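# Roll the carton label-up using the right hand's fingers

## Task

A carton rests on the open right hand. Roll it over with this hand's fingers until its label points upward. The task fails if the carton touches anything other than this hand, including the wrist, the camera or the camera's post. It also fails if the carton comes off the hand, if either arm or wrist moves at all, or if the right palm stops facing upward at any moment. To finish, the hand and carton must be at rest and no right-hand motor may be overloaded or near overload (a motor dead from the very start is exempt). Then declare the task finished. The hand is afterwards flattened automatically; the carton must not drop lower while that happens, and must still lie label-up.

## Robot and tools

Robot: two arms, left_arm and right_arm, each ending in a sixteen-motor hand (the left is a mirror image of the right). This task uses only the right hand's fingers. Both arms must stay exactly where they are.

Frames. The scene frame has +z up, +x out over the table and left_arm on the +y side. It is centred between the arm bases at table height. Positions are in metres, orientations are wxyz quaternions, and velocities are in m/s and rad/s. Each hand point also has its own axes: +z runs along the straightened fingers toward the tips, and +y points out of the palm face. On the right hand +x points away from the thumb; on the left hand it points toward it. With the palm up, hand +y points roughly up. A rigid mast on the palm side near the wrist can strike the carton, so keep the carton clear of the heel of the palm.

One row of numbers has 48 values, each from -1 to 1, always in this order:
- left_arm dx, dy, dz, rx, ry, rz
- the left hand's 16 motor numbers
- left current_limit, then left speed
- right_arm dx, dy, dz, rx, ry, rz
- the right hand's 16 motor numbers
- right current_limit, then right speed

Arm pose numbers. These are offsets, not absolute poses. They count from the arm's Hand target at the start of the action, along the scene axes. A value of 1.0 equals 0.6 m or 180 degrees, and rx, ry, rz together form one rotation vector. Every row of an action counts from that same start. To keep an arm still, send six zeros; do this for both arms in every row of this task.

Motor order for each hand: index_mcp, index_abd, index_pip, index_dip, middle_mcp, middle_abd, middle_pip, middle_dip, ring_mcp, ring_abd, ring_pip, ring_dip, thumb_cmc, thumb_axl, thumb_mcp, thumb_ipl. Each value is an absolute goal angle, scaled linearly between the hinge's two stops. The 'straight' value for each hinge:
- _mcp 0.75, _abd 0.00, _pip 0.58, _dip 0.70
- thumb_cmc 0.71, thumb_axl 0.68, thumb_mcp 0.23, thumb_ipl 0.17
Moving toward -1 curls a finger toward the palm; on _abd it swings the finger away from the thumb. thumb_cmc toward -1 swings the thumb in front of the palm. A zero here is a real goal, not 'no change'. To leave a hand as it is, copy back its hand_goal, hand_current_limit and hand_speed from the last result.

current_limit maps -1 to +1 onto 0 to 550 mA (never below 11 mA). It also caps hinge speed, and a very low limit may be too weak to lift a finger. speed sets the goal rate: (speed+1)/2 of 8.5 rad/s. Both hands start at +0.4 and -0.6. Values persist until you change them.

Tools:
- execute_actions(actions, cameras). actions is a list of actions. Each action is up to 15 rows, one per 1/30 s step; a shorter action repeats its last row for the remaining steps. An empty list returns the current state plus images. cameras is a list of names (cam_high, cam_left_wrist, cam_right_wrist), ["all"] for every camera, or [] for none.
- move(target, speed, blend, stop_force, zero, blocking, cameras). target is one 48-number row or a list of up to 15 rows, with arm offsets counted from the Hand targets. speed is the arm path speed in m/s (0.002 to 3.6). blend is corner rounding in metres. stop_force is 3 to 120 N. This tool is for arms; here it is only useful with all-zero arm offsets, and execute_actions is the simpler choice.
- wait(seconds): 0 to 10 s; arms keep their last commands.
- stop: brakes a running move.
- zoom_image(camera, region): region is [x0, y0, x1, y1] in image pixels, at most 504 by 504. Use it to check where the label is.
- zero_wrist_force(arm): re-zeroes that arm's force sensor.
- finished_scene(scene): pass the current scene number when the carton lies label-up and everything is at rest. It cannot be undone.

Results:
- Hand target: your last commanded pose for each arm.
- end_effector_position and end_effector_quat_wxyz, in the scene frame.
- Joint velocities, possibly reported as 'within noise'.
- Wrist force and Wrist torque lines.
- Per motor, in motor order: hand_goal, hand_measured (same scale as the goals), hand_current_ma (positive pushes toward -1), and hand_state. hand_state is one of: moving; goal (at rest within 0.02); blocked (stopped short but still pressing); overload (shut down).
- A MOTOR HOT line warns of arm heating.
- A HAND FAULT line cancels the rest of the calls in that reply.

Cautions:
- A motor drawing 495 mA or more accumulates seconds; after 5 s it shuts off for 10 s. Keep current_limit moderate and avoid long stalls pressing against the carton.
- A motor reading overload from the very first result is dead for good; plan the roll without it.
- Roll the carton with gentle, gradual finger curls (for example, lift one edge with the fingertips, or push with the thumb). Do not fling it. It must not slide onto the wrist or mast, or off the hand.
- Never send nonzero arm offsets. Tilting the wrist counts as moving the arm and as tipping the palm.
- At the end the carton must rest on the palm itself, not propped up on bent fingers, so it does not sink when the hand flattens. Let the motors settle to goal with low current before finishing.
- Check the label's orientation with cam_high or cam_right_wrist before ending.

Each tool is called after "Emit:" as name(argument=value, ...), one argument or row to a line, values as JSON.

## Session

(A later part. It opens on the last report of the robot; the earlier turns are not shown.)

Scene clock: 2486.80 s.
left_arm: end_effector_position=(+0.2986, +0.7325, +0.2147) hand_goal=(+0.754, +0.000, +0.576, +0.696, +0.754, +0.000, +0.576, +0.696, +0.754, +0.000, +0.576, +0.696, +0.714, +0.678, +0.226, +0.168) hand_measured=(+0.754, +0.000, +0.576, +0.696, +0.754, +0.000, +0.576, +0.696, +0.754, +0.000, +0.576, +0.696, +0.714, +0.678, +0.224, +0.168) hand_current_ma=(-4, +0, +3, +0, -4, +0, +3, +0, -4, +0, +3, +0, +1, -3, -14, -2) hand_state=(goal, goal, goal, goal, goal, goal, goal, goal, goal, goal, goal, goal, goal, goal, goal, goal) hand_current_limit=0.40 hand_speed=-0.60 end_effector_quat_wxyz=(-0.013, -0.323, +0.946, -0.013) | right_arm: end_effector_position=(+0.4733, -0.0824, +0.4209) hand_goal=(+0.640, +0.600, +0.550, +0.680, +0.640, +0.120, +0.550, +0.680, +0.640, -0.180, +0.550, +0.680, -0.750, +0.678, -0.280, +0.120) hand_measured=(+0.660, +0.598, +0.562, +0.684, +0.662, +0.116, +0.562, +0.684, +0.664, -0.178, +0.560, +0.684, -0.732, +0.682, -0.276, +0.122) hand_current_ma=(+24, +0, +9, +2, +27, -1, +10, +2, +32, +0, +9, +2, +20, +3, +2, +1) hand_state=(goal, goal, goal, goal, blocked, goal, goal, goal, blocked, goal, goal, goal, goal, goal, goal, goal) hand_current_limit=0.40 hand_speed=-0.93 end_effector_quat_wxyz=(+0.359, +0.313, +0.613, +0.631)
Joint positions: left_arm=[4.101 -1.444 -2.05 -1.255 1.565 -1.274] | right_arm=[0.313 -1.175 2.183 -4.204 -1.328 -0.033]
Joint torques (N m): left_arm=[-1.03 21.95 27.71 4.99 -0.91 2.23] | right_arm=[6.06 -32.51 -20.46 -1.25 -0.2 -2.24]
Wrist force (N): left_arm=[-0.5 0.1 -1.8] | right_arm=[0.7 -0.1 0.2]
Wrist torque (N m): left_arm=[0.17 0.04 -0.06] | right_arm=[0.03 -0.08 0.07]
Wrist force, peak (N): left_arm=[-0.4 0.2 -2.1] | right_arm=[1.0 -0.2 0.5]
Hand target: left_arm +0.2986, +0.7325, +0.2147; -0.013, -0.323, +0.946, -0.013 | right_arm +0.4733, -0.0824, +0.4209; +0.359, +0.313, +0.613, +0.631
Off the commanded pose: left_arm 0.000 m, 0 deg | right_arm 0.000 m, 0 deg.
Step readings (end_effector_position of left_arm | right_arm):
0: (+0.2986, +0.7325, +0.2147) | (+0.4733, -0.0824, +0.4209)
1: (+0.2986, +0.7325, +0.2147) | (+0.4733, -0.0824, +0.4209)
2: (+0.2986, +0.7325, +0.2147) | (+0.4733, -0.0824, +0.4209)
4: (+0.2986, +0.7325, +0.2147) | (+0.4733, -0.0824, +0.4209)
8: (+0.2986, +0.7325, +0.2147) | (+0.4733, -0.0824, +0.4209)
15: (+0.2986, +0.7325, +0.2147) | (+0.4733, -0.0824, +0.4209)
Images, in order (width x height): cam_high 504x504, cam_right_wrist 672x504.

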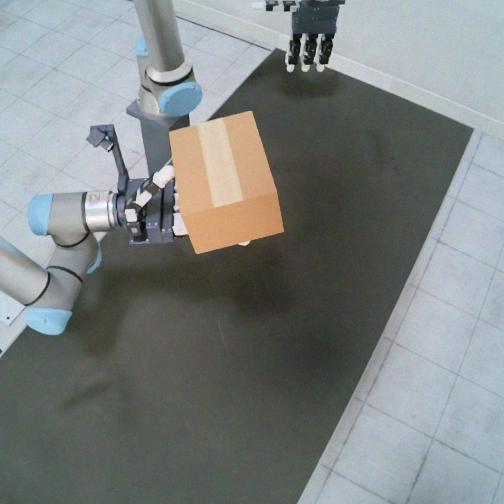

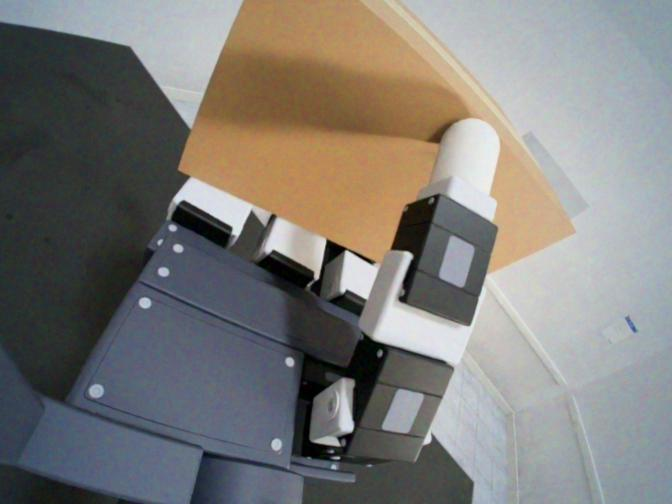

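Emit:
execute_actions(
  actions=[
    [[0,0,0,0,0,0,0.754,0,0.576,0.696,0.754,0,0.576,0.696,0.754,0,0.576,0.696,0.714,0.678,0.226,0.168,0.4,-0.6,0,0,0,0,0,0,0.56,0.6,0.64,0.7,0.56,0.12,0.64,0.7,0.56,-0.18,0.64,0.7,-0.65,0.678,-0.05,0.168,0.4,-0.92]],
    [[0,0,0,0,0,0,0.754,0,0.576,0.696,0.754,0,0.576,0.696,0.754,0,0.576,0.696,0.714,0.678,0.226,0.168,0.4,-0.6,0,0,0,0,0,0,0.54,0.6,0.65,0.7,0.54,0.12,0.65,0.7,0.54,-0.18,0.65,0.7,-0.57,0.678,0.05,0.168,0.4,-0.92]],
    [[0,0,0,0,0,0,0.754,0,0.576,0.696,0.754,0,0.576,0.696,0.754,0,0.576,0.696,0.714,0.678,0.226,0.168,0.4,-0.6,0,0,0,0,0,0,0.54,0.77,0.65,0.7,0.54,0.28,0.65,0.7,0.54,0.0,0.65,0.7,-0.57,0.678,0.1,0.168,0.4,-0.94]],
  ],
  cameras=["cam_high","cam_right_wrist"],
)

Emit:
zoom_image(
  camera="cam_high",
  region=[80, 80, 290, 270],
)

Scene clock: 2515.00 s.
left_arm: end_effector_position=(+0.2986, +0.7325, +0.2147) hand_goal=(+0.754, +0.000, +0.576, +0.696, +0.754, +0.000, +0.576, +0.696, +0.754, +0.000, +0.576, +0.696, +0.714, +0.678, +0.226, +0.168) hand_measured=(+0.754, +0.000, +0.576, +0.696, +0.754, +0.000, +0.576, +0.696, +0.754, +0.000, +0.576, +0.696, +0.714, +0.678, +0.224, +0.168) hand_current_ma=(-4, +0, +3, +0, -4, +0, +3, +0, -4, +0, +3, +0, +1, -3, -14, -2) hand_state=(goal, goal, goal, goal, goal, goal, goal, goal, goal, goal, goal, goal, goal, goal, goal, goal) hand_current_limit=0.40 hand_speed=-0.60 end_effector_quat_wxyz=(-0.013, -0.323, +0.946, -0.013) | right_arm: end_effector_position=(+0.4733, -0.0824, +0.4209) hand_goal=(+0.540, +0.770, +0.650, +0.700, +0.540, +0.280, +0.650, +0.700, +0.540, +0.000, +0.650, +0.700, -0.570, +0.678, +0.100, +0.168) hand_measured=(+0.572, +0.768, +0.650, +0.698, +0.570, +0.276, +0.654, +0.698, +0.566, -0.008, +0.652, +0.698, -0.572, +0.680, +0.096, +0.166) hand_current_ma=(+52, +0, +0, +0, +44, -1, +2, +0, +36, -5, +1, +0, -1, +1, -2, -2) hand_state=(blocked, goal, goal, goal, blocked, goal, goal, goal, blocked, goal, goal, goal, goal, goal, goal, goal) hand_current_limit=0.40 hand_speed=-0.94 end_effector_quat_wxyz=(+0.359, +0.313, +0.613, +0.631)
Joint positions: left_arm=[4.101 -1.444 -2.05 -1.255 1.565 -1.274] | right_arm=[0.313 -1.175 2.183 -4.204 -1.328 -0.033]
Joint torques (N m): left_arm=[-0.32 20.64 28.23 5.18 -0.94 2.2] | right_arm=[7.73 -33.2 -21.95 -1.32 0.54 -1.65]
Wrist force (N): left_arm=[-0.5 0.1 -1.9] | right_arm=[0.8 0.1 0.0]
Wrist torque (N m): left_arm=[0.18 0.04 -0.05] | right_arm=[0.03 -0.08 0.10]
Wrist force, peak (N): left_arm=[-0.7 0.3 -2.0] | right_arm=[1.1 -0.2 0.1]
Hand target: left_arm +0.2986, +0.7325, +0.2147; -0.013, -0.323, +0.946, -0.013 | right_arm +0.4733, -0.0824, +0.4209; +0.359, +0.313, +0.613, +0.631
Off the commanded pose: left_arm 0.000 m, 0 deg | right_arm 0.000 m, 0 deg.
Step readings (end_effector_position of left_arm | right_arm):
0: (+0.2986, +0.7325, +0.2147) | (+0.4733, -0.0824, +0.4209)
1: (+0.2986, +0.7325, +0.2147) | (+0.4733, -0.0824, +0.4209)
2: (+0.2986, +0.7325, +0.2147) | (+0.4733, -0.0824, +0.4209)
4: (+0.2986, +0.7325, +0.2147) | (+0.4733, -0.0824, +0.4209)
8: (+0.2986, +0.7325, +0.2147) | (+0.4733, -0.0824, +0.4209)
15: (+0.2986, +0.7325, +0.2147) | (+0.4733, -0.0824, +0.4209)
16: (+0.2986, +0.7325, +0.2147) | (+0.4733, -0.0824, +0.4209)
17: (+0.2986, +0.7325, +0.2147) | (+0.4733, -0.0824, +0.4209)
19: (+0.2986, +0.7325, +0.2147) | (+0.4733, -0.0824, +0.4209)
23: (+0.2986, +0.7325, +0.2147) | (+0.4733, -0.0824, +0.4209)
30: (+0.2986, +0.7325, +0.2147) | (+0.4733, -0.0824, +0.4209)
31: (+0.2986, +0.7325, +0.2147) | (+0.4733, -0.0824, +0.4209)
32: (+0.2986, +0.7325, +0.2147) | (+0.4733, -0.0824, +0.4209)
34: (+0.2986, +0.7325, +0.2147) | (+0.4733, -0.0824, +0.4209)
38: (+0.2986, +0.7325, +0.2147) | (+0.4733, -0.0824, +0.4209)
45: (+0.2986, +0.7325, +0.2147) | (+0.4733, -0.0824, +0.4209)
Images, in order (width x height): cam_high 504x504, cam_right_wrist 672x504.

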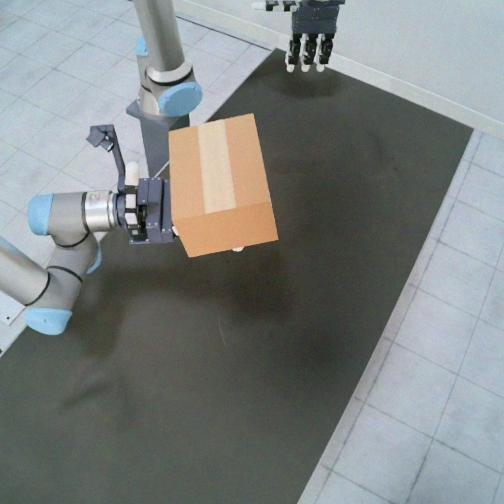

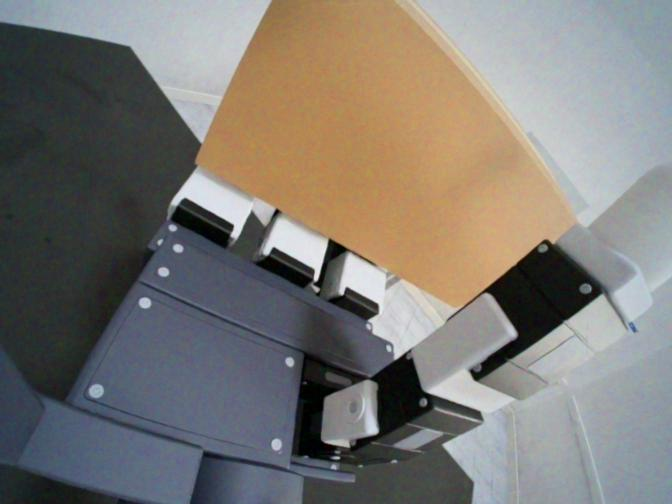

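Scaled by 2.400.

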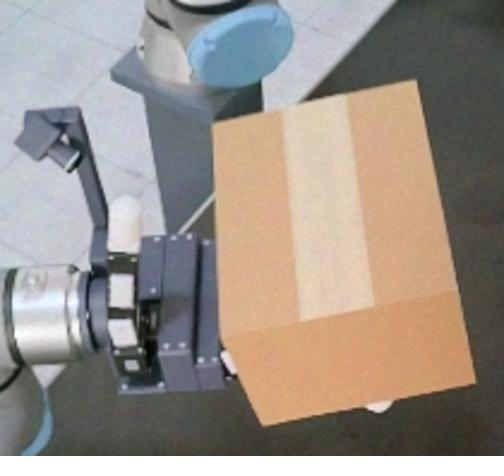

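Emit:
execute_actions(
  actions=[
    [[0,0,0,0,0,0,0.754,0,0.576,0.696,0.754,0,0.576,0.696,0.754,0,0.576,0.696,0.714,0.678,0.226,0.168,0.4,-0.6,0,0,0,0,0,0,0.46,0.77,0.64,0.7,0.46,0.28,0.64,0.7,0.46,0.0,0.64,0.7,-0.57,0.678,-0.05,0.168,0.4,-0.93]],
    [[0,0,0,0,0,0,0.754,0,0.576,0.696,0.754,0,0.576,0.696,0.754,0,0.576,0.696,0.714,0.678,0.226,0.168,0.4,-0.6,0,0,0,0,0,0,0.38,0.77,0.63,0.7,0.38,0.28,0.63,0.7,0.38,0.0,0.63,0.7,-0.57,0.678,-0.1,0.168,0.4,-0.94]],
  ],
  cameras=["cam_high","cam_right_wrist"],
)

Emit:
zoom_image(
  camera="cam_high",
  region=[80, 80, 290, 270],
)

Scene clock: 2538.03 s.
left_arm: end_effector_position=(+0.2986, +0.7325, +0.2147) hand_goal=(+0.754, +0.000, +0.576, +0.696, +0.754, +0.000, +0.576, +0.696, +0.754, +0.000, +0.576, +0.696, +0.714, +0.678, +0.226, +0.168) hand_measured=(+0.754, +0.000, +0.576, +0.696, +0.754, +0.000, +0.576, +0.696, +0.754, +0.000, +0.576, +0.696, +0.714, +0.678, +0.224, +0.168) hand_current_ma=(-4, +0, +3, +0, -4, +0, +3, +0, -4, +0, +3, +0, +1, -3, -14, -2) hand_state=(goal, goal, goal, goal, goal, goal, goal, goal, goal, goal, goal, goal, goal, goal, goal, goal) hand_current_limit=0.40 hand_speed=-0.60 end_effector_quat_wxyz=(-0.013, -0.323, +0.946, -0.013) | right_arm: end_effector_position=(+0.4733, -0.0824, +0.4209) hand_goal=(+0.380, +0.770, +0.630, +0.700, +0.380, +0.280, +0.630, +0.700, +0.380, +0.000, +0.630, +0.700, -0.570, +0.678, -0.100, +0.168) hand_measured=(+0.412, +0.768, +0.636, +0.698, +0.408, +0.278, +0.640, +0.700, +0.402, -0.004, +0.638, +0.698, -0.572, +0.680, -0.072, +0.172) hand_current_ma=(+48, +0, +4, +0, +40, +0, +7, +0, +26, -2, +6, +0, -1, +1, +53, +3) hand_state=(blocked, goal, goal, goal, blocked, goal, goal, goal, blocked, goal, goal, goal, goal, goal, blocked, goal) hand_current_limit=0.40 hand_speed=-0.94 end_effector_quat_wxyz=(+0.359, +0.313, +0.613, +0.631)
Joint positions: left_arm=[4.101 -1.444 -2.05 -1.255 1.565 -1.274] | right_arm=[0.313 -1.175 2.183 -4.204 -1.328 -0.033]
Joint torques (N m): left_arm=[-0.74 20.89 27.84 5.06 -0.92 2.35] | right_arm=[7.87 -31.93 -20.65 -1.4 0.64 -1.32]
Wrist force (N): left_arm=[-0.6 0.1 -1.5] | right_arm=[0.7 0.0 0.2]
Wrist torque (N m): left_arm=[0.17 0.05 -0.06] | right_arm=[-0.01 -0.08 0.09]
Wrist force, peak (N): left_arm=[-0.5 0.2 -2.1] | right_arm=[1.1 0.1 0.2]
Hand target: left_arm +0.2986, +0.7325, +0.2147; -0.013, -0.323, +0.946, -0.013 | right_arm +0.4733, -0.0824, +0.4209; +0.359, +0.313, +0.613, +0.631
Off the commanded pose: left_arm 0.000 m, 0 deg | right_arm 0.000 m, 0 deg.
Step readings (end_effector_position of left_arm | right_arm):
0: (+0.2986, +0.7325, +0.2147) | (+0.4733, -0.0824, +0.4209)
1: (+0.2986, +0.7325, +0.2147) | (+0.4733, -0.0824, +0.4209)
2: (+0.2986, +0.7325, +0.2147) | (+0.4733, -0.0824, +0.4209)
4: (+0.2986, +0.7325, +0.2147) | (+0.4733, -0.0824, +0.4209)
8: (+0.2986, +0.7325, +0.2147) | (+0.4733, -0.0824, +0.4209)
15: (+0.2986, +0.7325, +0.2147) | (+0.4733, -0.0824, +0.4209)
16: (+0.2986, +0.7325, +0.2147) | (+0.4733, -0.0824, +0.4209)
17: (+0.2986, +0.7325, +0.2147) | (+0.4733, -0.0824, +0.4209)
19: (+0.2986, +0.7325, +0.2147) | (+0.4733, -0.0824, +0.4209)
23: (+0.2986, +0.7325, +0.2147) | (+0.4733, -0.0824, +0.4209)
30: (+0.2986, +0.7325, +0.2147) | (+0.4733, -0.0824, +0.4209)
Images, in order (width x height): cam_high 504x504, cam_right_wrist 672x504.

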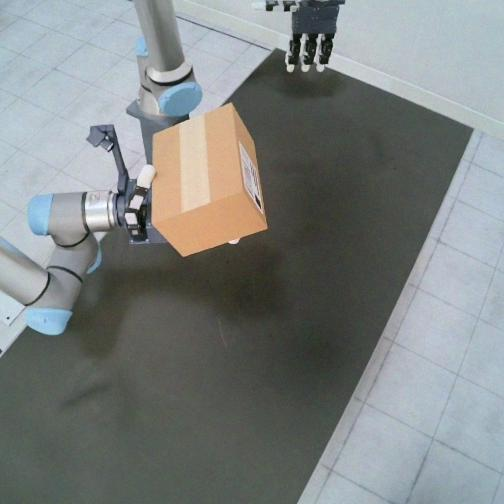

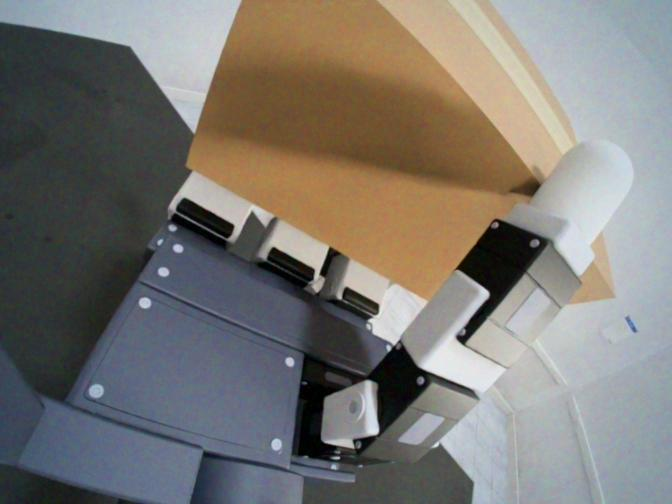

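Scaled by 2.400.

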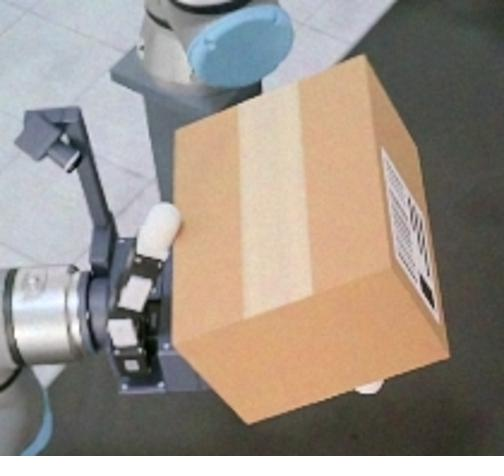

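Emit:
execute_actions(
  actions=[
    [[0,0,0,0,0,0,0.754,0,0.576,0.696,0.754,0,0.576,0.696,0.754,0,0.576,0.696,0.714,0.678,0.226,0.168,0.4,-0.6,0,0,0,0,0,0,0.31,0.77,0.62,0.7,0.31,0.28,0.62,0.7,0.31,0.0,0.62,0.7,-0.57,0.678,-0.05,0.168,0.4,-0.94]],
    [[0,0,0,0,0,0,0.754,0,0.576,0.696,0.754,0,0.576,0.696,0.754,0,0.576,0.696,0.714,0.678,0.226,0.168,0.4,-0.6,0,0,0,0,0,0,0.24,0.77,0.62,0.7,0.24,0.28,0.62,0.7,0.24,0.0,0.62,0.7,-0.57,0.678,0.0,0.168,0.4,-0.94]],
  ],
  cameras=["cam_high","cam_right_wrist"],
)

Emit:
zoom_image(
  camera="cam_high",
  region=[80, 80, 290, 270],
)

Scene clock: 2554.87 s.
left_arm: end_effector_position=(+0.2986, +0.7325, +0.2147) hand_goal=(+0.754, +0.000, +0.576, +0.696, +0.754, +0.000, +0.576, +0.696, +0.754, +0.000, +0.576, +0.696, +0.714, +0.678, +0.226, +0.168) hand_measured=(+0.754, +0.000, +0.576, +0.696, +0.754, +0.000, +0.576, +0.696, +0.754, +0.000, +0.576, +0.696, +0.714, +0.678, +0.224, +0.168) hand_current_ma=(-4, +0, +3, +0, -4, +0, +3, +0, -4, +0, +3, +0, +1, -3, -14, -2) hand_state=(goal, goal, goal, goal, goal, goal, goal, goal, goal, goal, goal, goal, goal, goal, goal, goal) hand_current_limit=0.40 hand_speed=-0.60 end_effector_quat_wxyz=(-0.013, -0.323, +0.946, -0.013) | right_arm: end_effector_position=(+0.4733, -0.0824, +0.4209) hand_goal=(+0.240, +0.770, +0.620, +0.700, +0.240, +0.280, +0.620, +0.700, +0.240, +0.000, +0.620, +0.700, -0.570, +0.678, +0.000, +0.168) hand_measured=(+0.284, +0.768, +0.634, +0.702, +0.290, +0.278, +0.640, +0.704, +0.288, -0.004, +0.636, +0.704, -0.572, +0.680, +0.022, +0.176) hand_current_ma=(+81, +0, +13, +1, +100, +0, +21, +2, +92, -2, +16, +1, +0, +1, +36, +10) hand_state=(blocked, goal, goal, goal, blocked, goal, goal, goal, blocked, goal, goal, goal, goal, goal, blocked, goal) hand_current_limit=0.40 hand_speed=-0.94 end_effector_quat_wxyz=(+0.359, +0.313, +0.613, +0.631)
Joint positions: left_arm=[4.101 -1.444 -2.05 -1.255 1.565 -1.274] | right_arm=[0.313 -1.175 2.183 -4.204 -1.328 -0.033]
Joint torques (N m): left_arm=[-0.58 21.5 27.91 5.2 -0.89 2.18] | right_arm=[9.25 -32.39 -20.67 -1.68 0.94 -0.83]
Wrist force (N): left_arm=[-0.4 0.3 -1.6] | right_arm=[0.8 -0.1 0.2]
Wrist torque (N m): left_arm=[0.20 0.03 -0.04] | right_arm=[-0.05 -0.08 0.09]
Wrist force, peak (N): left_arm=[-0.6 0.1 -2.1] | right_arm=[1.1 0.0 0.3]
Hand target: left_arm +0.2986, +0.7325, +0.2147; -0.013, -0.323, +0.946, -0.013 | right_arm +0.4733, -0.0824, +0.4209; +0.359, +0.313, +0.613, +0.631
Off the commanded pose: left_arm 0.000 m, 0 deg | right_arm 0.000 m, 0 deg.
Step readings (end_effector_position of left_arm | right_arm):
0: (+0.2986, +0.7325, +0.2147) | (+0.4733, -0.0824, +0.4209)
1: (+0.2986, +0.7325, +0.2147) | (+0.4733, -0.0824, +0.4209)
2: (+0.2986, +0.7325, +0.2147) | (+0.4733, -0.0824, +0.4209)
4: (+0.2986, +0.7325, +0.2147) | (+0.4733, -0.0824, +0.4209)
8: (+0.2986, +0.7325, +0.2147) | (+0.4733, -0.0824, +0.4209)
15: (+0.2986, +0.7325, +0.2147) | (+0.4733, -0.0824, +0.4209)
16: (+0.2986, +0.7325, +0.2147) | (+0.4733, -0.0824, +0.4209)
17: (+0.2986, +0.7325, +0.2147) | (+0.4733, -0.0824, +0.4209)
19: (+0.2986, +0.7325, +0.2147) | (+0.4733, -0.0824, +0.4209)
23: (+0.2986, +0.7325, +0.2147) | (+0.4733, -0.0824, +0.4209)
30: (+0.2986, +0.7325, +0.2147) | (+0.4733, -0.0824, +0.4209)
Images, in order (width x height): cam_high 504x504, cam_right_wrist 672x504.

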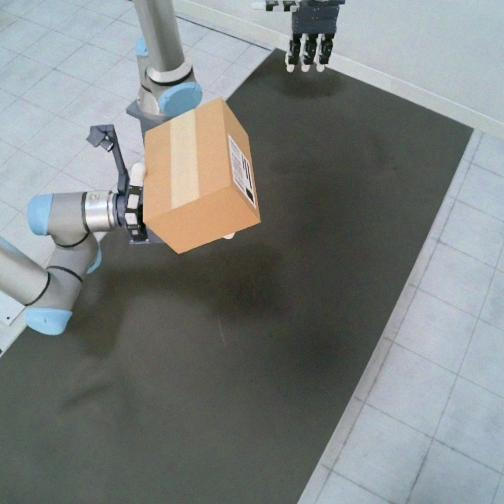

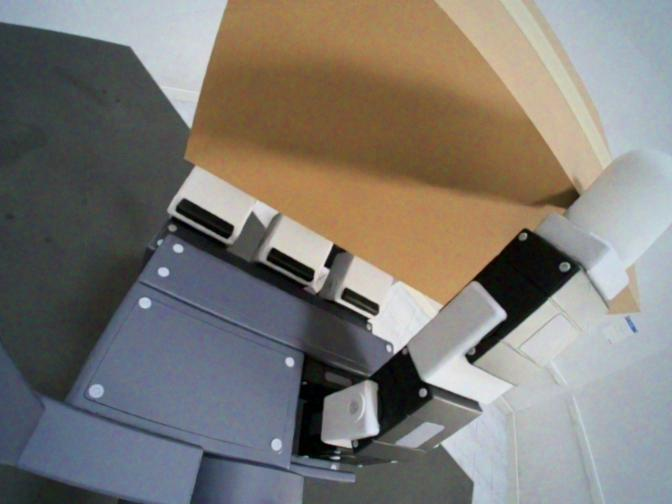

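Scaled by 2.400.

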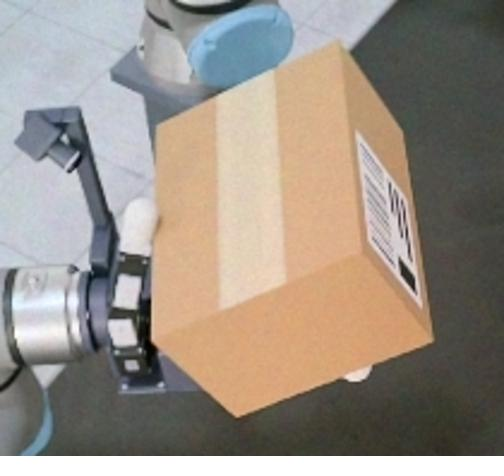

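Emit:
execute_actions(
  actions=[
    [[0,0,0,0,0,0,0.754,0,0.576,0.696,0.754,0,0.576,0.696,0.754,0,0.576,0.696,0.714,0.678,0.226,0.168,0.4,-0.6,0,0,0,0,0,0,0.17,0.77,0.6,0.7,0.17,0.28,0.6,0.7,0.17,0.0,0.6,0.7,-0.57,0.678,0.05,0.168,0.4,-0.95]],
    [[0,0,0,0,0,0,0.754,0,0.576,0.696,0.754,0,0.576,0.696,0.754,0,0.576,0.696,0.714,0.678,0.226,0.168,0.4,-0.6,0,0,0,0,0,0,0.10,0.77,0.6,0.7,0.10,0.28,0.6,0.7,0.10,0.0,0.6,0.7,-0.57,0.678,0.08,0.168,0.4,-0.95]],
  ],
  cameras=["cam_high","cam_right_wrist"],
)

Emit:
zoom_image(
  camera="cam_high",
  region=[80, 80, 290, 270],
)

Scene clock: 2569.13 s.
left_arm: end_effector_position=(+0.2986, +0.7325, +0.2147) hand_goal=(+0.754, +0.000, +0.576, +0.696, +0.754, +0.000, +0.576, +0.696, +0.754, +0.000, +0.576, +0.696, +0.714, +0.678, +0.226, +0.168) hand_measured=(+0.754, +0.000, +0.576, +0.696, +0.754, +0.000, +0.576, +0.696, +0.754, +0.000, +0.576, +0.696, +0.714, +0.678, +0.224, +0.168) hand_current_ma=(-4, +0, +3, +0, -4, +0, +3, +0, -4, +0, +3, +0, +1, -3, -14, -2) hand_state=(goal, goal, goal, goal, goal, goal, goal, goal, goal, goal, goal, goal, goal, goal, goal, goal) hand_current_limit=0.40 hand_speed=-0.60 end_effector_quat_wxyz=(-0.013, -0.323, +0.946, -0.013) | right_arm: end_effector_position=(+0.4733, -0.0824, +0.4209) hand_goal=(+0.100, +0.770, +0.600, +0.700, +0.100, +0.280, +0.600, +0.700, +0.100, +0.000, +0.600, +0.700, -0.570, +0.678, +0.080, +0.168) hand_measured=(+0.160, +0.766, +0.626, +0.706, +0.168, +0.278, +0.632, +0.708, +0.158, -0.004, +0.630, +0.706, -0.568, +0.680, +0.122, +0.186) hand_current_ma=(+133, -2, +32, +4, +157, +0, +47, +5, +127, -1, +42, +4, +0, +1, +102, +30) hand_state=(blocked, goal, blocked, goal, blocked, goal, blocked, goal, blocked, goal, blocked, goal, goal, goal, blocked, goal) hand_current_limit=0.40 hand_speed=-0.95 end_effector_quat_wxyz=(+0.359, +0.313, +0.613, +0.631)
Joint positions: left_arm=[4.101 -1.444 -2.05 -1.255 1.565 -1.274] | right_arm=[0.313 -1.175 2.183 -4.204 -1.328 -0.033]
Joint torques (N m): left_arm=[-1.76 22.32 28.28 5.01 -0.91 2.26] | right_arm=[8.07 -32.54 -20.72 -1.77 1.18 -0.68]
Wrist force (N): left_arm=[-0.5 0.2 -1.7] | right_arm=[0.7 0.1 0.3]
Wrist torque (N m): left_arm=[0.18 0.04 -0.06] | right_arm=[-0.08 -0.08 0.09]
Wrist force, peak (N): left_arm=[-0.5 0.4 -2.0] | right_arm=[1.1 -0.1 0.3]
Hand target: left_arm +0.2986, +0.7325, +0.2147; -0.013, -0.323, +0.946, -0.013 | right_arm +0.4733, -0.0824, +0.4209; +0.359, +0.313, +0.613, +0.631
Off the commanded pose: left_arm 0.000 m, 0 deg | right_arm 0.000 m, 0 deg.
Step readings (end_effector_position of left_arm | right_arm):
0: (+0.2986, +0.7325, +0.2147) | (+0.4733, -0.0824, +0.4209)
1: (+0.2986, +0.7325, +0.2147) | (+0.4733, -0.0824, +0.4209)
2: (+0.2986, +0.7325, +0.2147) | (+0.4733, -0.0824, +0.4209)
4: (+0.2986, +0.7325, +0.2147) | (+0.4733, -0.0824, +0.4209)
8: (+0.2986, +0.7325, +0.2147) | (+0.4733, -0.0824, +0.4209)
15: (+0.2986, +0.7325, +0.2147) | (+0.4733, -0.0824, +0.4209)
16: (+0.2986, +0.7325, +0.2147) | (+0.4733, -0.0824, +0.4209)
17: (+0.2986, +0.7325, +0.2147) | (+0.4733, -0.0824, +0.4209)
19: (+0.2986, +0.7325, +0.2147) | (+0.4733, -0.0824, +0.4209)
23: (+0.2986, +0.7325, +0.2147) | (+0.4733, -0.0824, +0.4209)
30: (+0.2986, +0.7325, +0.2147) | (+0.4733, -0.0824, +0.4209)
Images, in order (width x height): cam_high 504x504, cam_right_wrist 672x504.

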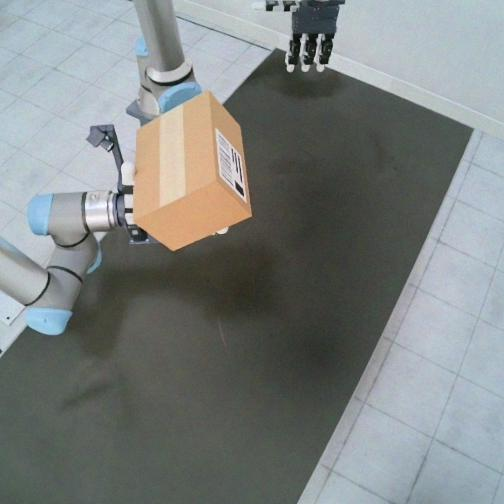

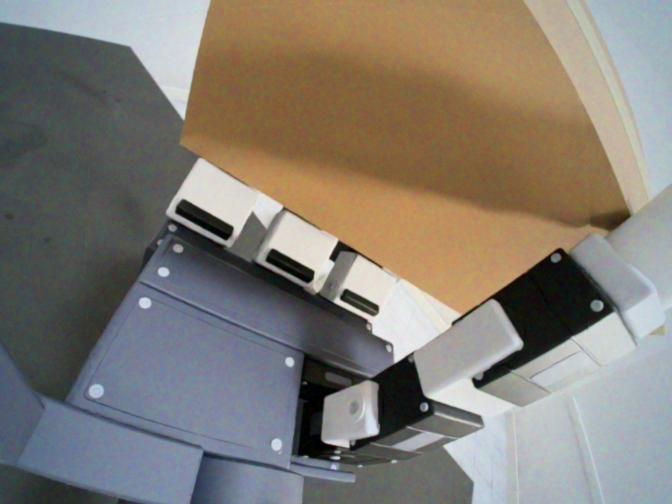

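Scaled by 2.400.

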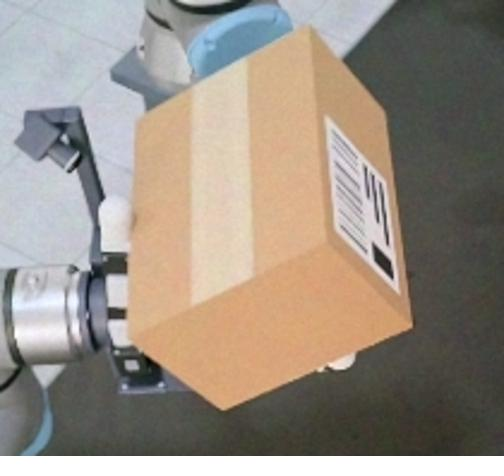

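Emit:
execute_actions(
  actions=[
    [[0,0,0,0,0,0,0.754,0,0.576,0.696,0.754,0,0.576,0.696,0.754,0,0.576,0.696,0.714,0.678,0.226,0.168,0.4,-0.6,0,0,0,0,0,0,0.08,0.77,0.58,0.7,0.08,0.28,0.58,0.7,0.08,0.0,0.58,0.7,-0.57,0.678,0.15,0.168,0.4,-0.95]],
    [[0,0,0,0,0,0,0.754,0,0.576,0.696,0.754,0,0.576,0.696,0.754,0,0.576,0.696,0.714,0.678,0.226,0.168,0.4,-0.6,0,0,0,0,0,0,0.04,0.77,0.58,0.7,0.04,0.28,0.58,0.7,0.04,0.0,0.58,0.7,-0.57,0.678,0.19,0.168,0.4,-0.95]],
  ],
  cameras=["cam_high","cam_right_wrist"],
)

Emit:
zoom_image(
  camera="cam_high",
  region=[80, 80, 290, 270],
)

Scene clock: 2582.97 s.
left_arm: end_effector_position=(+0.2986, +0.7325, +0.2147) hand_goal=(+0.754, +0.000, +0.576, +0.696, +0.754, +0.000, +0.576, +0.696, +0.754, +0.000, +0.576, +0.696, +0.714, +0.678, +0.226, +0.168) hand_measured=(+0.754, +0.000, +0.576, +0.696, +0.754, +0.000, +0.576, +0.696, +0.754, +0.000, +0.576, +0.696, +0.714, +0.678, +0.224, +0.168) hand_current_ma=(-4, +0, +3, +0, -4, +0, +3, +0, -4, +0, +3, +0, +1, -3, -14, -2) hand_state=(goal, goal, goal, goal, goal, goal, goal, goal, goal, goal, goal, goal, goal, goal, goal, goal) hand_current_limit=0.40 hand_speed=-0.60 end_effector_quat_wxyz=(-0.013, -0.323, +0.946, -0.013) | right_arm: end_effector_position=(+0.4733, -0.0824, +0.4209) hand_goal=(+0.040, +0.770, +0.580, +0.700, +0.040, +0.280, +0.580, +0.700, +0.040, +0.000, +0.580, +0.700, -0.570, +0.678, +0.190, +0.168) hand_measured=(+0.080, +0.766, +0.604, +0.706, +0.092, +0.278, +0.614, +0.708, +0.084, -0.004, +0.608, +0.706, -0.568, +0.680, +0.216, +0.188) hand_current_ma=(+71, -2, +28, +4, +106, +0, +49, +5, +84, -1, +37, +4, +0, +1, +47, +33) hand_state=(blocked, goal, blocked, goal, blocked, goal, blocked, goal, blocked, goal, blocked, goal, goal, goal, blocked, goal) hand_current_limit=0.40 hand_speed=-0.95 end_effector_quat_wxyz=(+0.359, +0.313, +0.613, +0.631)
Joint positions: left_arm=[4.101 -1.444 -2.05 -1.255 1.565 -1.274] | right_arm=[0.313 -1.175 2.183 -4.204 -1.328 -0.033]
Joint torques (N m): left_arm=[-0.82 21.27 28 4.99 -0.84 2.22] | right_arm=[7.04 -31.78 -20.55 -1.94 0.95 -0.3]
Wrist force (N): left_arm=[-0.3 0.1 -1.9] | right_arm=[0.8 0.2 0.0]
Wrist torque (N m): left_arm=[0.17 0.02 -0.04] | right_arm=[-0.08 -0.09 0.10]
Wrist force, peak (N): left_arm=[-0.7 0.2 -2.0] | right_arm=[1.1 -0.2 0.4]
Hand target: left_arm +0.2986, +0.7325, +0.2147; -0.013, -0.323, +0.946, -0.013 | right_arm +0.4733, -0.0824, +0.4209; +0.359, +0.313, +0.613, +0.631
Off the commanded pose: left_arm 0.000 m, 0 deg | right_arm 0.000 m, 0 deg.
Step readings (end_effector_position of left_arm | right_arm):
0: (+0.2986, +0.7325, +0.2147) | (+0.4733, -0.0824, +0.4209)
1: (+0.2986, +0.7325, +0.2147) | (+0.4733, -0.0824, +0.4209)
2: (+0.2986, +0.7325, +0.2147) | (+0.4733, -0.0824, +0.4209)
4: (+0.2986, +0.7325, +0.2147) | (+0.4733, -0.0824, +0.4209)
8: (+0.2986, +0.7325, +0.2147) | (+0.4733, -0.0824, +0.4209)
15: (+0.2986, +0.7325, +0.2147) | (+0.4733, -0.0824, +0.4209)
16: (+0.2986, +0.7325, +0.2147) | (+0.4733, -0.0824, +0.4209)
17: (+0.2986, +0.7325, +0.2147) | (+0.4733, -0.0824, +0.4209)
19: (+0.2986, +0.7325, +0.2147) | (+0.4733, -0.0824, +0.4209)
23: (+0.2986, +0.7325, +0.2147) | (+0.4733, -0.0824, +0.4209)
30: (+0.2986, +0.7325, +0.2147) | (+0.4733, -0.0824, +0.4209)
Images, in order (width x height): cam_high 504x504, cam_right_wrist 672x504.

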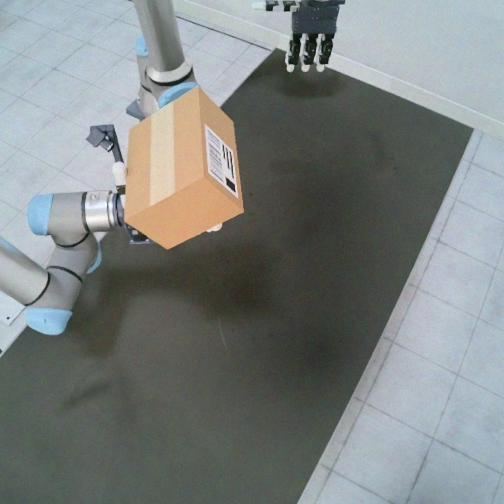

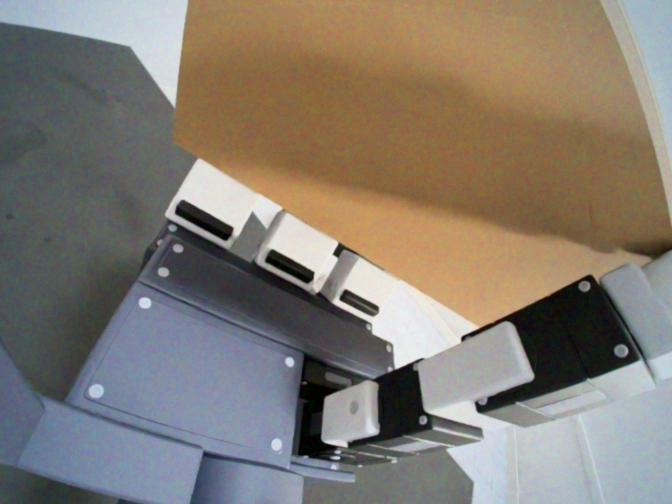

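Scaled by 2.400.

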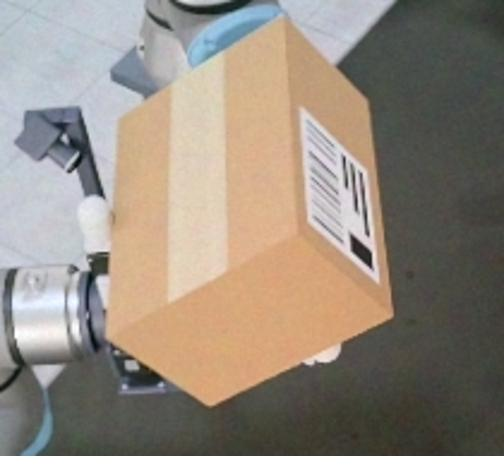

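Emit:
zoom_image(
  camera="cam_high",
  region=[90, 80, 200, 260],
)

Scaled by 2.800.

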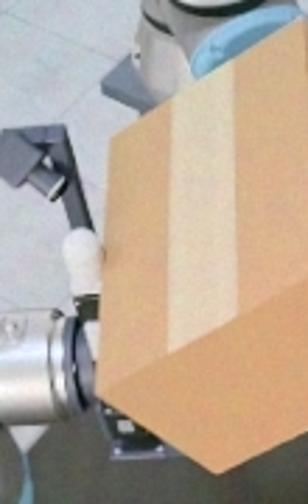

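Emit:
execute_actions(
  actions=[
    [[0,0,0,0,0,0,0.754,0,0.576,0.696,0.754,0,0.576,0.696,0.754,0,0.576,0.696,0.714,0.678,0.226,0.168,0.4,-0.6,0,0,0,0,0,0,0.04,0.77,0.58,0.7,0.3,0.28,0.58,0.7,0.04,0.0,0.58,0.7,-0.57,0.678,0.19,0.168,0.4,-0.9]],
    [[0,0,0,0,0,0,0.754,0,0.576,0.696,0.754,0,0.576,0.696,0.754,0,0.576,0.696,0.714,0.678,0.226,0.168,0.4,-0.6,0,0,0,0,0,0,0.04,0.77,0.58,0.7,0.8,0.28,0.58,0.7,0.04,0.0,0.58,0.7,-0.57,0.678,0.19,0.168,0.4,-0.84]],
    [[0,0,0,0,0,0,0.754,0,0.576,0.696,0.754,0,0.576,0.696,0.754,0,0.576,0.696,0.714,0.678,0.226,0.168,0.4,-0.6,0,0,0,0,0,0,0.04,0.77,0.58,0.7,0.8,0.28,0.3,0.7,0.04,0.0,0.58,0.7,-0.57,0.678,0.19,0.168,0.4,-0.82]],
    [[0,0,0,0,0,0,0.754,0,0.576,0.696,0.754,0,0.576,0.696,0.754,0,0.576,0.696,0.714,0.678,0.226,0.168,0.4,-0.6,0,0,0,0,0,0,0.04,0.77,0.58,0.7,0.8,0.28,-0.4,0.7,0.04,0.0,0.58,0.7,-0.57,0.678,0.19,0.168,0.4,-0.82]],
  ],
  cameras=["cam_high","cam_right_wrist"],
)

Emit:
zoom_image(
  camera="cam_high",
  region=[80, 80, 290, 270],
)

Scene clock: 2660.20 s.
left_arm: end_effector_position=(+0.2986, +0.7325, +0.2147) hand_goal=(+0.754, +0.000, +0.576, +0.696, +0.754, +0.000, +0.576, +0.696, +0.754, +0.000, +0.576, +0.696, +0.714, +0.678, +0.226, +0.168) hand_measured=(+0.754, +0.000, +0.576, +0.696, +0.754, +0.000, +0.576, +0.696, +0.754, +0.000, +0.576, +0.696, +0.714, +0.678, +0.224, +0.168) hand_current_ma=(-4, +0, +3, +0, -4, +0, +3, +0, -4, +0, +3, +0, +1, -3, -14, -2) hand_state=(goal, goal, goal, goal, goal, goal, goal, goal, goal, goal, goal, goal, goal, goal, goal, goal) hand_current_limit=0.40 hand_speed=-0.60 end_effector_quat_wxyz=(-0.013, -0.323, +0.946, -0.013) | right_arm: end_effector_position=(+0.4733, -0.0824, +0.4209) hand_goal=(+0.040, +0.770, +0.580, +0.700, +0.800, +0.280, -0.400, +0.700, +0.040, +0.000, +0.580, +0.700, -0.570, +0.678, +0.190, +0.168) hand_measured=(+0.080, +0.766, +0.604, +0.706, +0.806, +0.278, -0.394, +0.702, +0.084, -0.004, +0.608, +0.706, -0.568, +0.680, +0.216, +0.188) hand_current_ma=(+71, -2, +28, +4, +4, +0, +3, +1, +84, -1, +37, +4, +0, +1, +47, +33) hand_state=(blocked, goal, blocked, goal, goal, goal, goal, goal, blocked, goal, blocked, goal, goal, goal, blocked, goal) hand_current_limit=0.40 hand_speed=-0.82 end_effector_quat_wxyz=(+0.359, +0.313, +0.613, +0.631)
Joint positions: left_arm=[4.101 -1.444 -2.05 -1.255 1.565 -1.274] | right_arm=[0.313 -1.175 2.183 -4.204 -1.328 -0.033]
Joint torques (N m): left_arm=[-1.55 21.64 28.81 5.01 -0.94 2.2] | right_arm=[2.41 -33.12 -22.96 -2.45 1.12 1.58]
Wrist force (N): left_arm=[-0.4 0.1 -1.6] | right_arm=[0.8 -0.5 0.2]
Wrist torque (N m): left_arm=[0.16 0.03 -0.04] | right_arm=[-0.15 -0.09 0.08]
Wrist force, peak (N): left_arm=[-0.5 0.4 -2.1] | right_arm=[1.1 -0.3 0.3]
Hand target: left_arm +0.2986, +0.7325, +0.2147; -0.013, -0.323, +0.946, -0.013 | right_arm +0.4733, -0.0824, +0.4209; +0.359, +0.313, +0.613, +0.631
Off the commanded pose: left_arm 0.000 m, 0 deg | right_arm 0.000 m, 0 deg.
Step readings (end_effector_position of left_arm | right_arm):
0: (+0.2986, +0.7325, +0.2147) | (+0.4733, -0.0824, +0.4209)
1: (+0.2986, +0.7325, +0.2147) | (+0.4733, -0.0824, +0.4209)
2: (+0.2986, +0.7325, +0.2147) | (+0.4733, -0.0824, +0.4209)
4: (+0.2986, +0.7325, +0.2147) | (+0.4733, -0.0824, +0.4209)
8: (+0.2986, +0.7325, +0.2147) | (+0.4733, -0.0824, +0.4209)
15: (+0.2986, +0.7325, +0.2147) | (+0.4733, -0.0824, +0.4209)
16: (+0.2986, +0.7325, +0.2147) | (+0.4733, -0.0824, +0.4209)
17: (+0.2986, +0.7325, +0.2147) | (+0.4733, -0.0824, +0.4209)
19: (+0.2986, +0.7325, +0.2147) | (+0.4733, -0.0824, +0.4209)
23: (+0.2986, +0.7325, +0.2147) | (+0.4733, -0.0824, +0.4209)
30: (+0.2986, +0.7325, +0.2147) | (+0.4733, -0.0824, +0.4209)
31: (+0.2986, +0.7325, +0.2147) | (+0.4733, -0.0824, +0.4209)
32: (+0.2986, +0.7325, +0.2147) | (+0.4733, -0.0824, +0.4209)
34: (+0.2986, +0.7325, +0.2147) | (+0.4733, -0.0824, +0.4209)
38: (+0.2986, +0.7325, +0.2147) | (+0.4733, -0.0824, +0.4209)
45: (+0.2986, +0.7325, +0.2147) | (+0.4733, -0.0824, +0.4209)
46: (+0.2986, +0.7325, +0.2147) | (+0.4733, -0.0824, +0.4209)
47: (+0.2986, +0.7325, +0.2147) | (+0.4733, -0.0824, +0.4209)
49: (+0.2986, +0.7325, +0.2147) | (+0.4733, -0.0824, +0.4209)
53: (+0.2986, +0.7325, +0.2147) | (+0.4733, -0.0824, +0.4209)
60: (+0.2986, +0.7325, +0.2147) | (+0.4733, -0.0824, +0.4209)
Images, in order (width x height): cam_high 504x504, cam_right_wrist 672x504.

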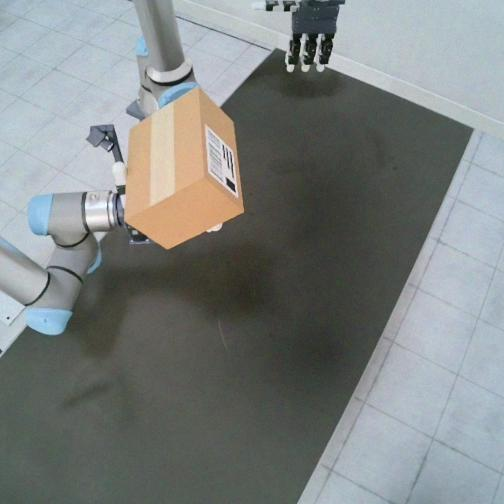

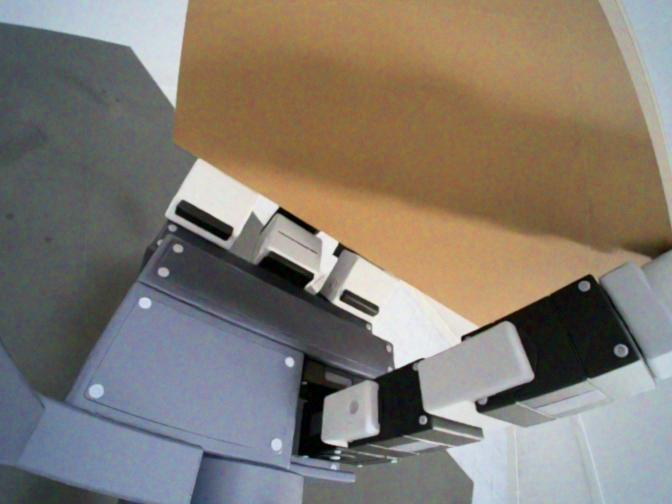

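Scaled by 2.400.

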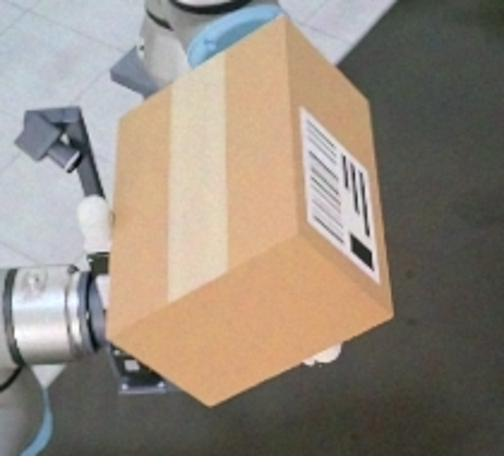

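Emit:
execute_actions(
  actions=[
    [[0,0,0,0,0,0,0.754,0,0.576,0.696,0.754,0,0.576,0.696,0.754,0,0.576,0.696,0.714,0.678,0.226,0.168,0.4,-0.6,0,0,0,0,0,0,0.04,0.77,0.58,0.7,0.78,0.28,-0.62,0.7,0.04,0.0,0.58,0.7,-0.57,0.678,0.19,0.168,0.4,-0.9]],
    [[0,0,0,0,0,0,0.754,0,0.576,0.696,0.754,0,0.576,0.696,0.754,0,0.576,0.696,0.714,0.678,0.226,0.168,0.4,-0.6,0,0,0,0,0,0,0.04,0.77,0.58,0.7,0.78,0.28,-0.66,0.7,0.04,0.0,0.58,0.7,-0.57,0.678,0.19,0.168,0.4,-0.9]],
    [[0,0,0,0,0,0,0.754,0,0.576,0.696,0.754,0,0.576,0.696,0.754,0,0.576,0.696,0.714,0.678,0.226,0.168,0.4,-0.6,0,0,0,0,0,0,0.04,0.77,0.58,0.7,0.78,0.28,-0.66,0.7,0.3,0.0,0.58,0.7,-0.57,0.678,0.19,0.168,0.4,-0.9]],
    [[0,0,0,0,0,0,0.754,0,0.576,0.696,0.754,0,0.576,0.696,0.754,0,0.576,0.696,0.714,0.678,0.226,0.168,0.4,-0.6,0,0,0,0,0,0,0.04,0.77,0.58,0.7,0.78,0.28,-0.66,0.7,0.8,0.0,0.58,0.7,-0.57,0.678,0.19,0.168,0.4,-0.84]],
    [[0,0,0,0,0,0,0.754,0,0.576,0.696,0.754,0,0.576,0.696,0.754,0,0.576,0.696,0.714,0.678,0.226,0.168,0.4,-0.6,0,0,0,0,0,0,0.04,0.77,0.58,0.7,0.78,0.28,-0.66,0.7,0.8,0.0,0.3,0.7,-0.57,0.678,0.19,0.168,0.4,-0.82]],
    [[0,0,0,0,0,0,0.754,0,0.576,0.696,0.754,0,0.576,0.696,0.754,0,0.576,0.696,0.714,0.678,0.226,0.168,0.4,-0.6,0,0,0,0,0,0,0.04,0.77,0.58,0.7,0.78,0.28,-0.66,0.7,0.8,0.0,-0.4,0.7,-0.57,0.678,0.19,0.168,0.4,-0.82]],
  ],
  cameras=["cam_high","cam_right_wrist"],
)

Emit:
zoom_image(
  camera="cam_high",
  region=[80, 80, 290, 270],
)

Scene clock: 2691.07 s.
left_arm: end_effector_position=(+0.2986, +0.7325, +0.2147) hand_goal=(+0.754, +0.000, +0.576, +0.696, +0.754, +0.000, +0.576, +0.696, +0.754, +0.000, +0.576, +0.696, +0.714, +0.678, +0.226, +0.168) hand_measured=(+0.754, +0.000, +0.576, +0.696, +0.754, +0.000, +0.576, +0.696, +0.754, +0.000, +0.576, +0.696, +0.714, +0.678, +0.224, +0.168) hand_current_ma=(-4, +0, +3, +0, -4, +0, +3, +0, -4, +0, +3, +0, +1, -3, -14, -2) hand_state=(goal, goal, goal, goal, goal, goal, goal, goal, goal, goal, goal, goal, goal, goal, goal, goal) hand_current_limit=0.40 hand_speed=-0.60 end_effector_quat_wxyz=(-0.013, -0.323, +0.946, -0.013) | right_arm: end_effector_position=(+0.4733, -0.0824, +0.4209) hand_goal=(+0.040, +0.770, +0.580, +0.700, +0.780, +0.280, -0.660, +0.700, +0.800, +0.000, -0.400, +0.700, -0.570, +0.678, +0.190, +0.168) hand_measured=(+0.080, +0.774, +0.604, +0.706, +0.796, +0.278, -0.656, +0.702, +0.806, +0.000, -0.394, +0.704, -0.578, +0.680, +0.214, +0.180) hand_current_ma=(+71, +2, +28, +4, +19, +0, +2, +1, +5, +0, +3, +1, -5, +1, +43, +16) hand_state=(blocked, goal, blocked, goal, goal, goal, goal, goal, goal, goal, goal, goal, goal, goal, blocked, goal) hand_current_limit=0.40 hand_speed=-0.82 end_effector_quat_wxyz=(+0.359, +0.313, +0.613, +0.631)
Joint positions: left_arm=[4.101 -1.444 -2.05 -1.255 1.565 -1.274] | right_arm=[0.313 -1.175 2.183 -4.204 -1.328 -0.033]
Joint torques (N m): left_arm=[-1.12 21.5 27.65 5.31 -0.79 2.38] | right_arm=[0.44 -32.6 -23.18 -2.83 0.96 2.45]
Wrist force (N): left_arm=[-0.5 0.4 -1.6] | right_arm=[0.6 0.0 0.3]
Wrist torque (N m): left_arm=[0.20 0.04 -0.06] | right_arm=[-0.10 -0.07 0.09]
Wrist force, peak (N): left_arm=[-0.6 0.2 -2.1] | right_arm=[1.1 0.1 0.4]
Hand target: left_arm +0.2986, +0.7325, +0.2147; -0.013, -0.323, +0.946, -0.013 | right_arm +0.4733, -0.0824, +0.4209; +0.359, +0.313, +0.613, +0.631
Off the commanded pose: left_arm 0.000 m, 0 deg | right_arm 0.000 m, 0 deg.
Step readings (end_effector_position of left_arm | right_arm):
0: (+0.2986, +0.7325, +0.2147) | (+0.4733, -0.0824, +0.4209)
1: (+0.2986, +0.7325, +0.2147) | (+0.4733, -0.0824, +0.4209)
2: (+0.2986, +0.7325, +0.2147) | (+0.4733, -0.0824, +0.4209)
4: (+0.2986, +0.7325, +0.2147) | (+0.4733, -0.0824, +0.4209)
8: (+0.2986, +0.7325, +0.2147) | (+0.4733, -0.0824, +0.4209)
15: (+0.2986, +0.7325, +0.2147) | (+0.4733, -0.0824, +0.4209)
16: (+0.2986, +0.7325, +0.2147) | (+0.4733, -0.0824, +0.4209)
17: (+0.2986, +0.7325, +0.2147) | (+0.4733, -0.0824, +0.4209)
19: (+0.2986, +0.7325, +0.2147) | (+0.4733, -0.0824, +0.4209)
23: (+0.2986, +0.7325, +0.2147) | (+0.4733, -0.0824, +0.4209)
30: (+0.2986, +0.7325, +0.2147) | (+0.4733, -0.0824, +0.4209)
31: (+0.2986, +0.7325, +0.2147) | (+0.4733, -0.0824, +0.4209)
32: (+0.2986, +0.7325, +0.2147) | (+0.4733, -0.0824, +0.4209)
34: (+0.2986, +0.7325, +0.2147) | (+0.4733, -0.0824, +0.4209)
38: (+0.2986, +0.7325, +0.2147) | (+0.4733, -0.0824, +0.4209)
45: (+0.2986, +0.7325, +0.2147) | (+0.4733, -0.0824, +0.4209)
46: (+0.2986, +0.7325, +0.2147) | (+0.4733, -0.0824, +0.4209)
47: (+0.2986, +0.7325, +0.2147) | (+0.4733, -0.0824, +0.4209)
49: (+0.2986, +0.7325, +0.2147) | (+0.4733, -0.0824, +0.4209)
53: (+0.2986, +0.7325, +0.2147) | (+0.4733, -0.0824, +0.4209)
60: (+0.2986, +0.7325, +0.2147) | (+0.4733, -0.0824, +0.4209)
61: (+0.2986, +0.7325, +0.2147) | (+0.4733, -0.0824, +0.4209)
62: (+0.2986, +0.7325, +0.2147) | (+0.4733, -0.0824, +0.4209)
64: (+0.2986, +0.7325, +0.2147) | (+0.4733, -0.0824, +0.4209)
68: (+0.2986, +0.7325, +0.2147) | (+0.4733, -0.0824, +0.4209)
75: (+0.2986, +0.7325, +0.2147) | (+0.4733, -0.0824, +0.4209)
76: (+0.2986, +0.7325, +0.2147) | (+0.4733, -0.0824, +0.4209)
77: (+0.2986, +0.7325, +0.2147) | (+0.4733, -0.0824, +0.4209)
79: (+0.2986, +0.7325, +0.2147) | (+0.4733, -0.0824, +0.4209)
83: (+0.2986, +0.7325, +0.2147) | (+0.4733, -0.0824, +0.4209)
90: (+0.2986, +0.7325, +0.2147) | (+0.4733, -0.0824, +0.4209)
Images, in order (width x height): cam_high 504x504, cam_right_wrist 672x504.

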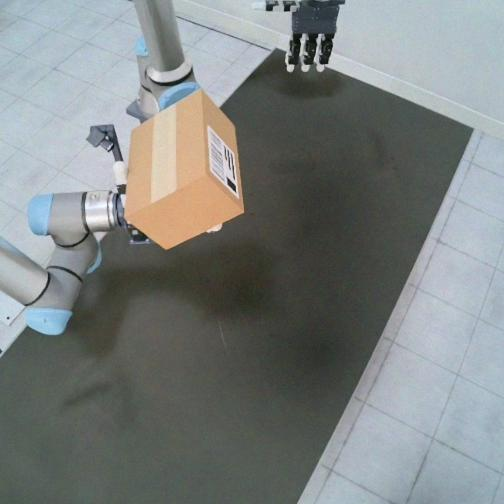

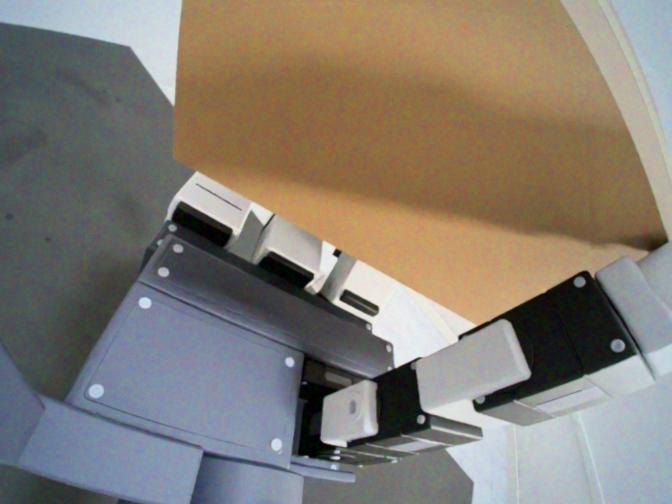

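Scaled by 2.400.

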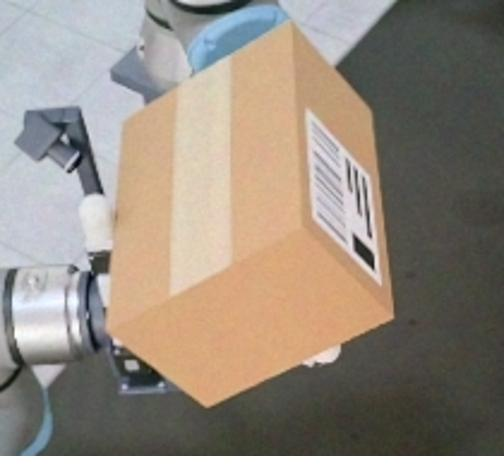

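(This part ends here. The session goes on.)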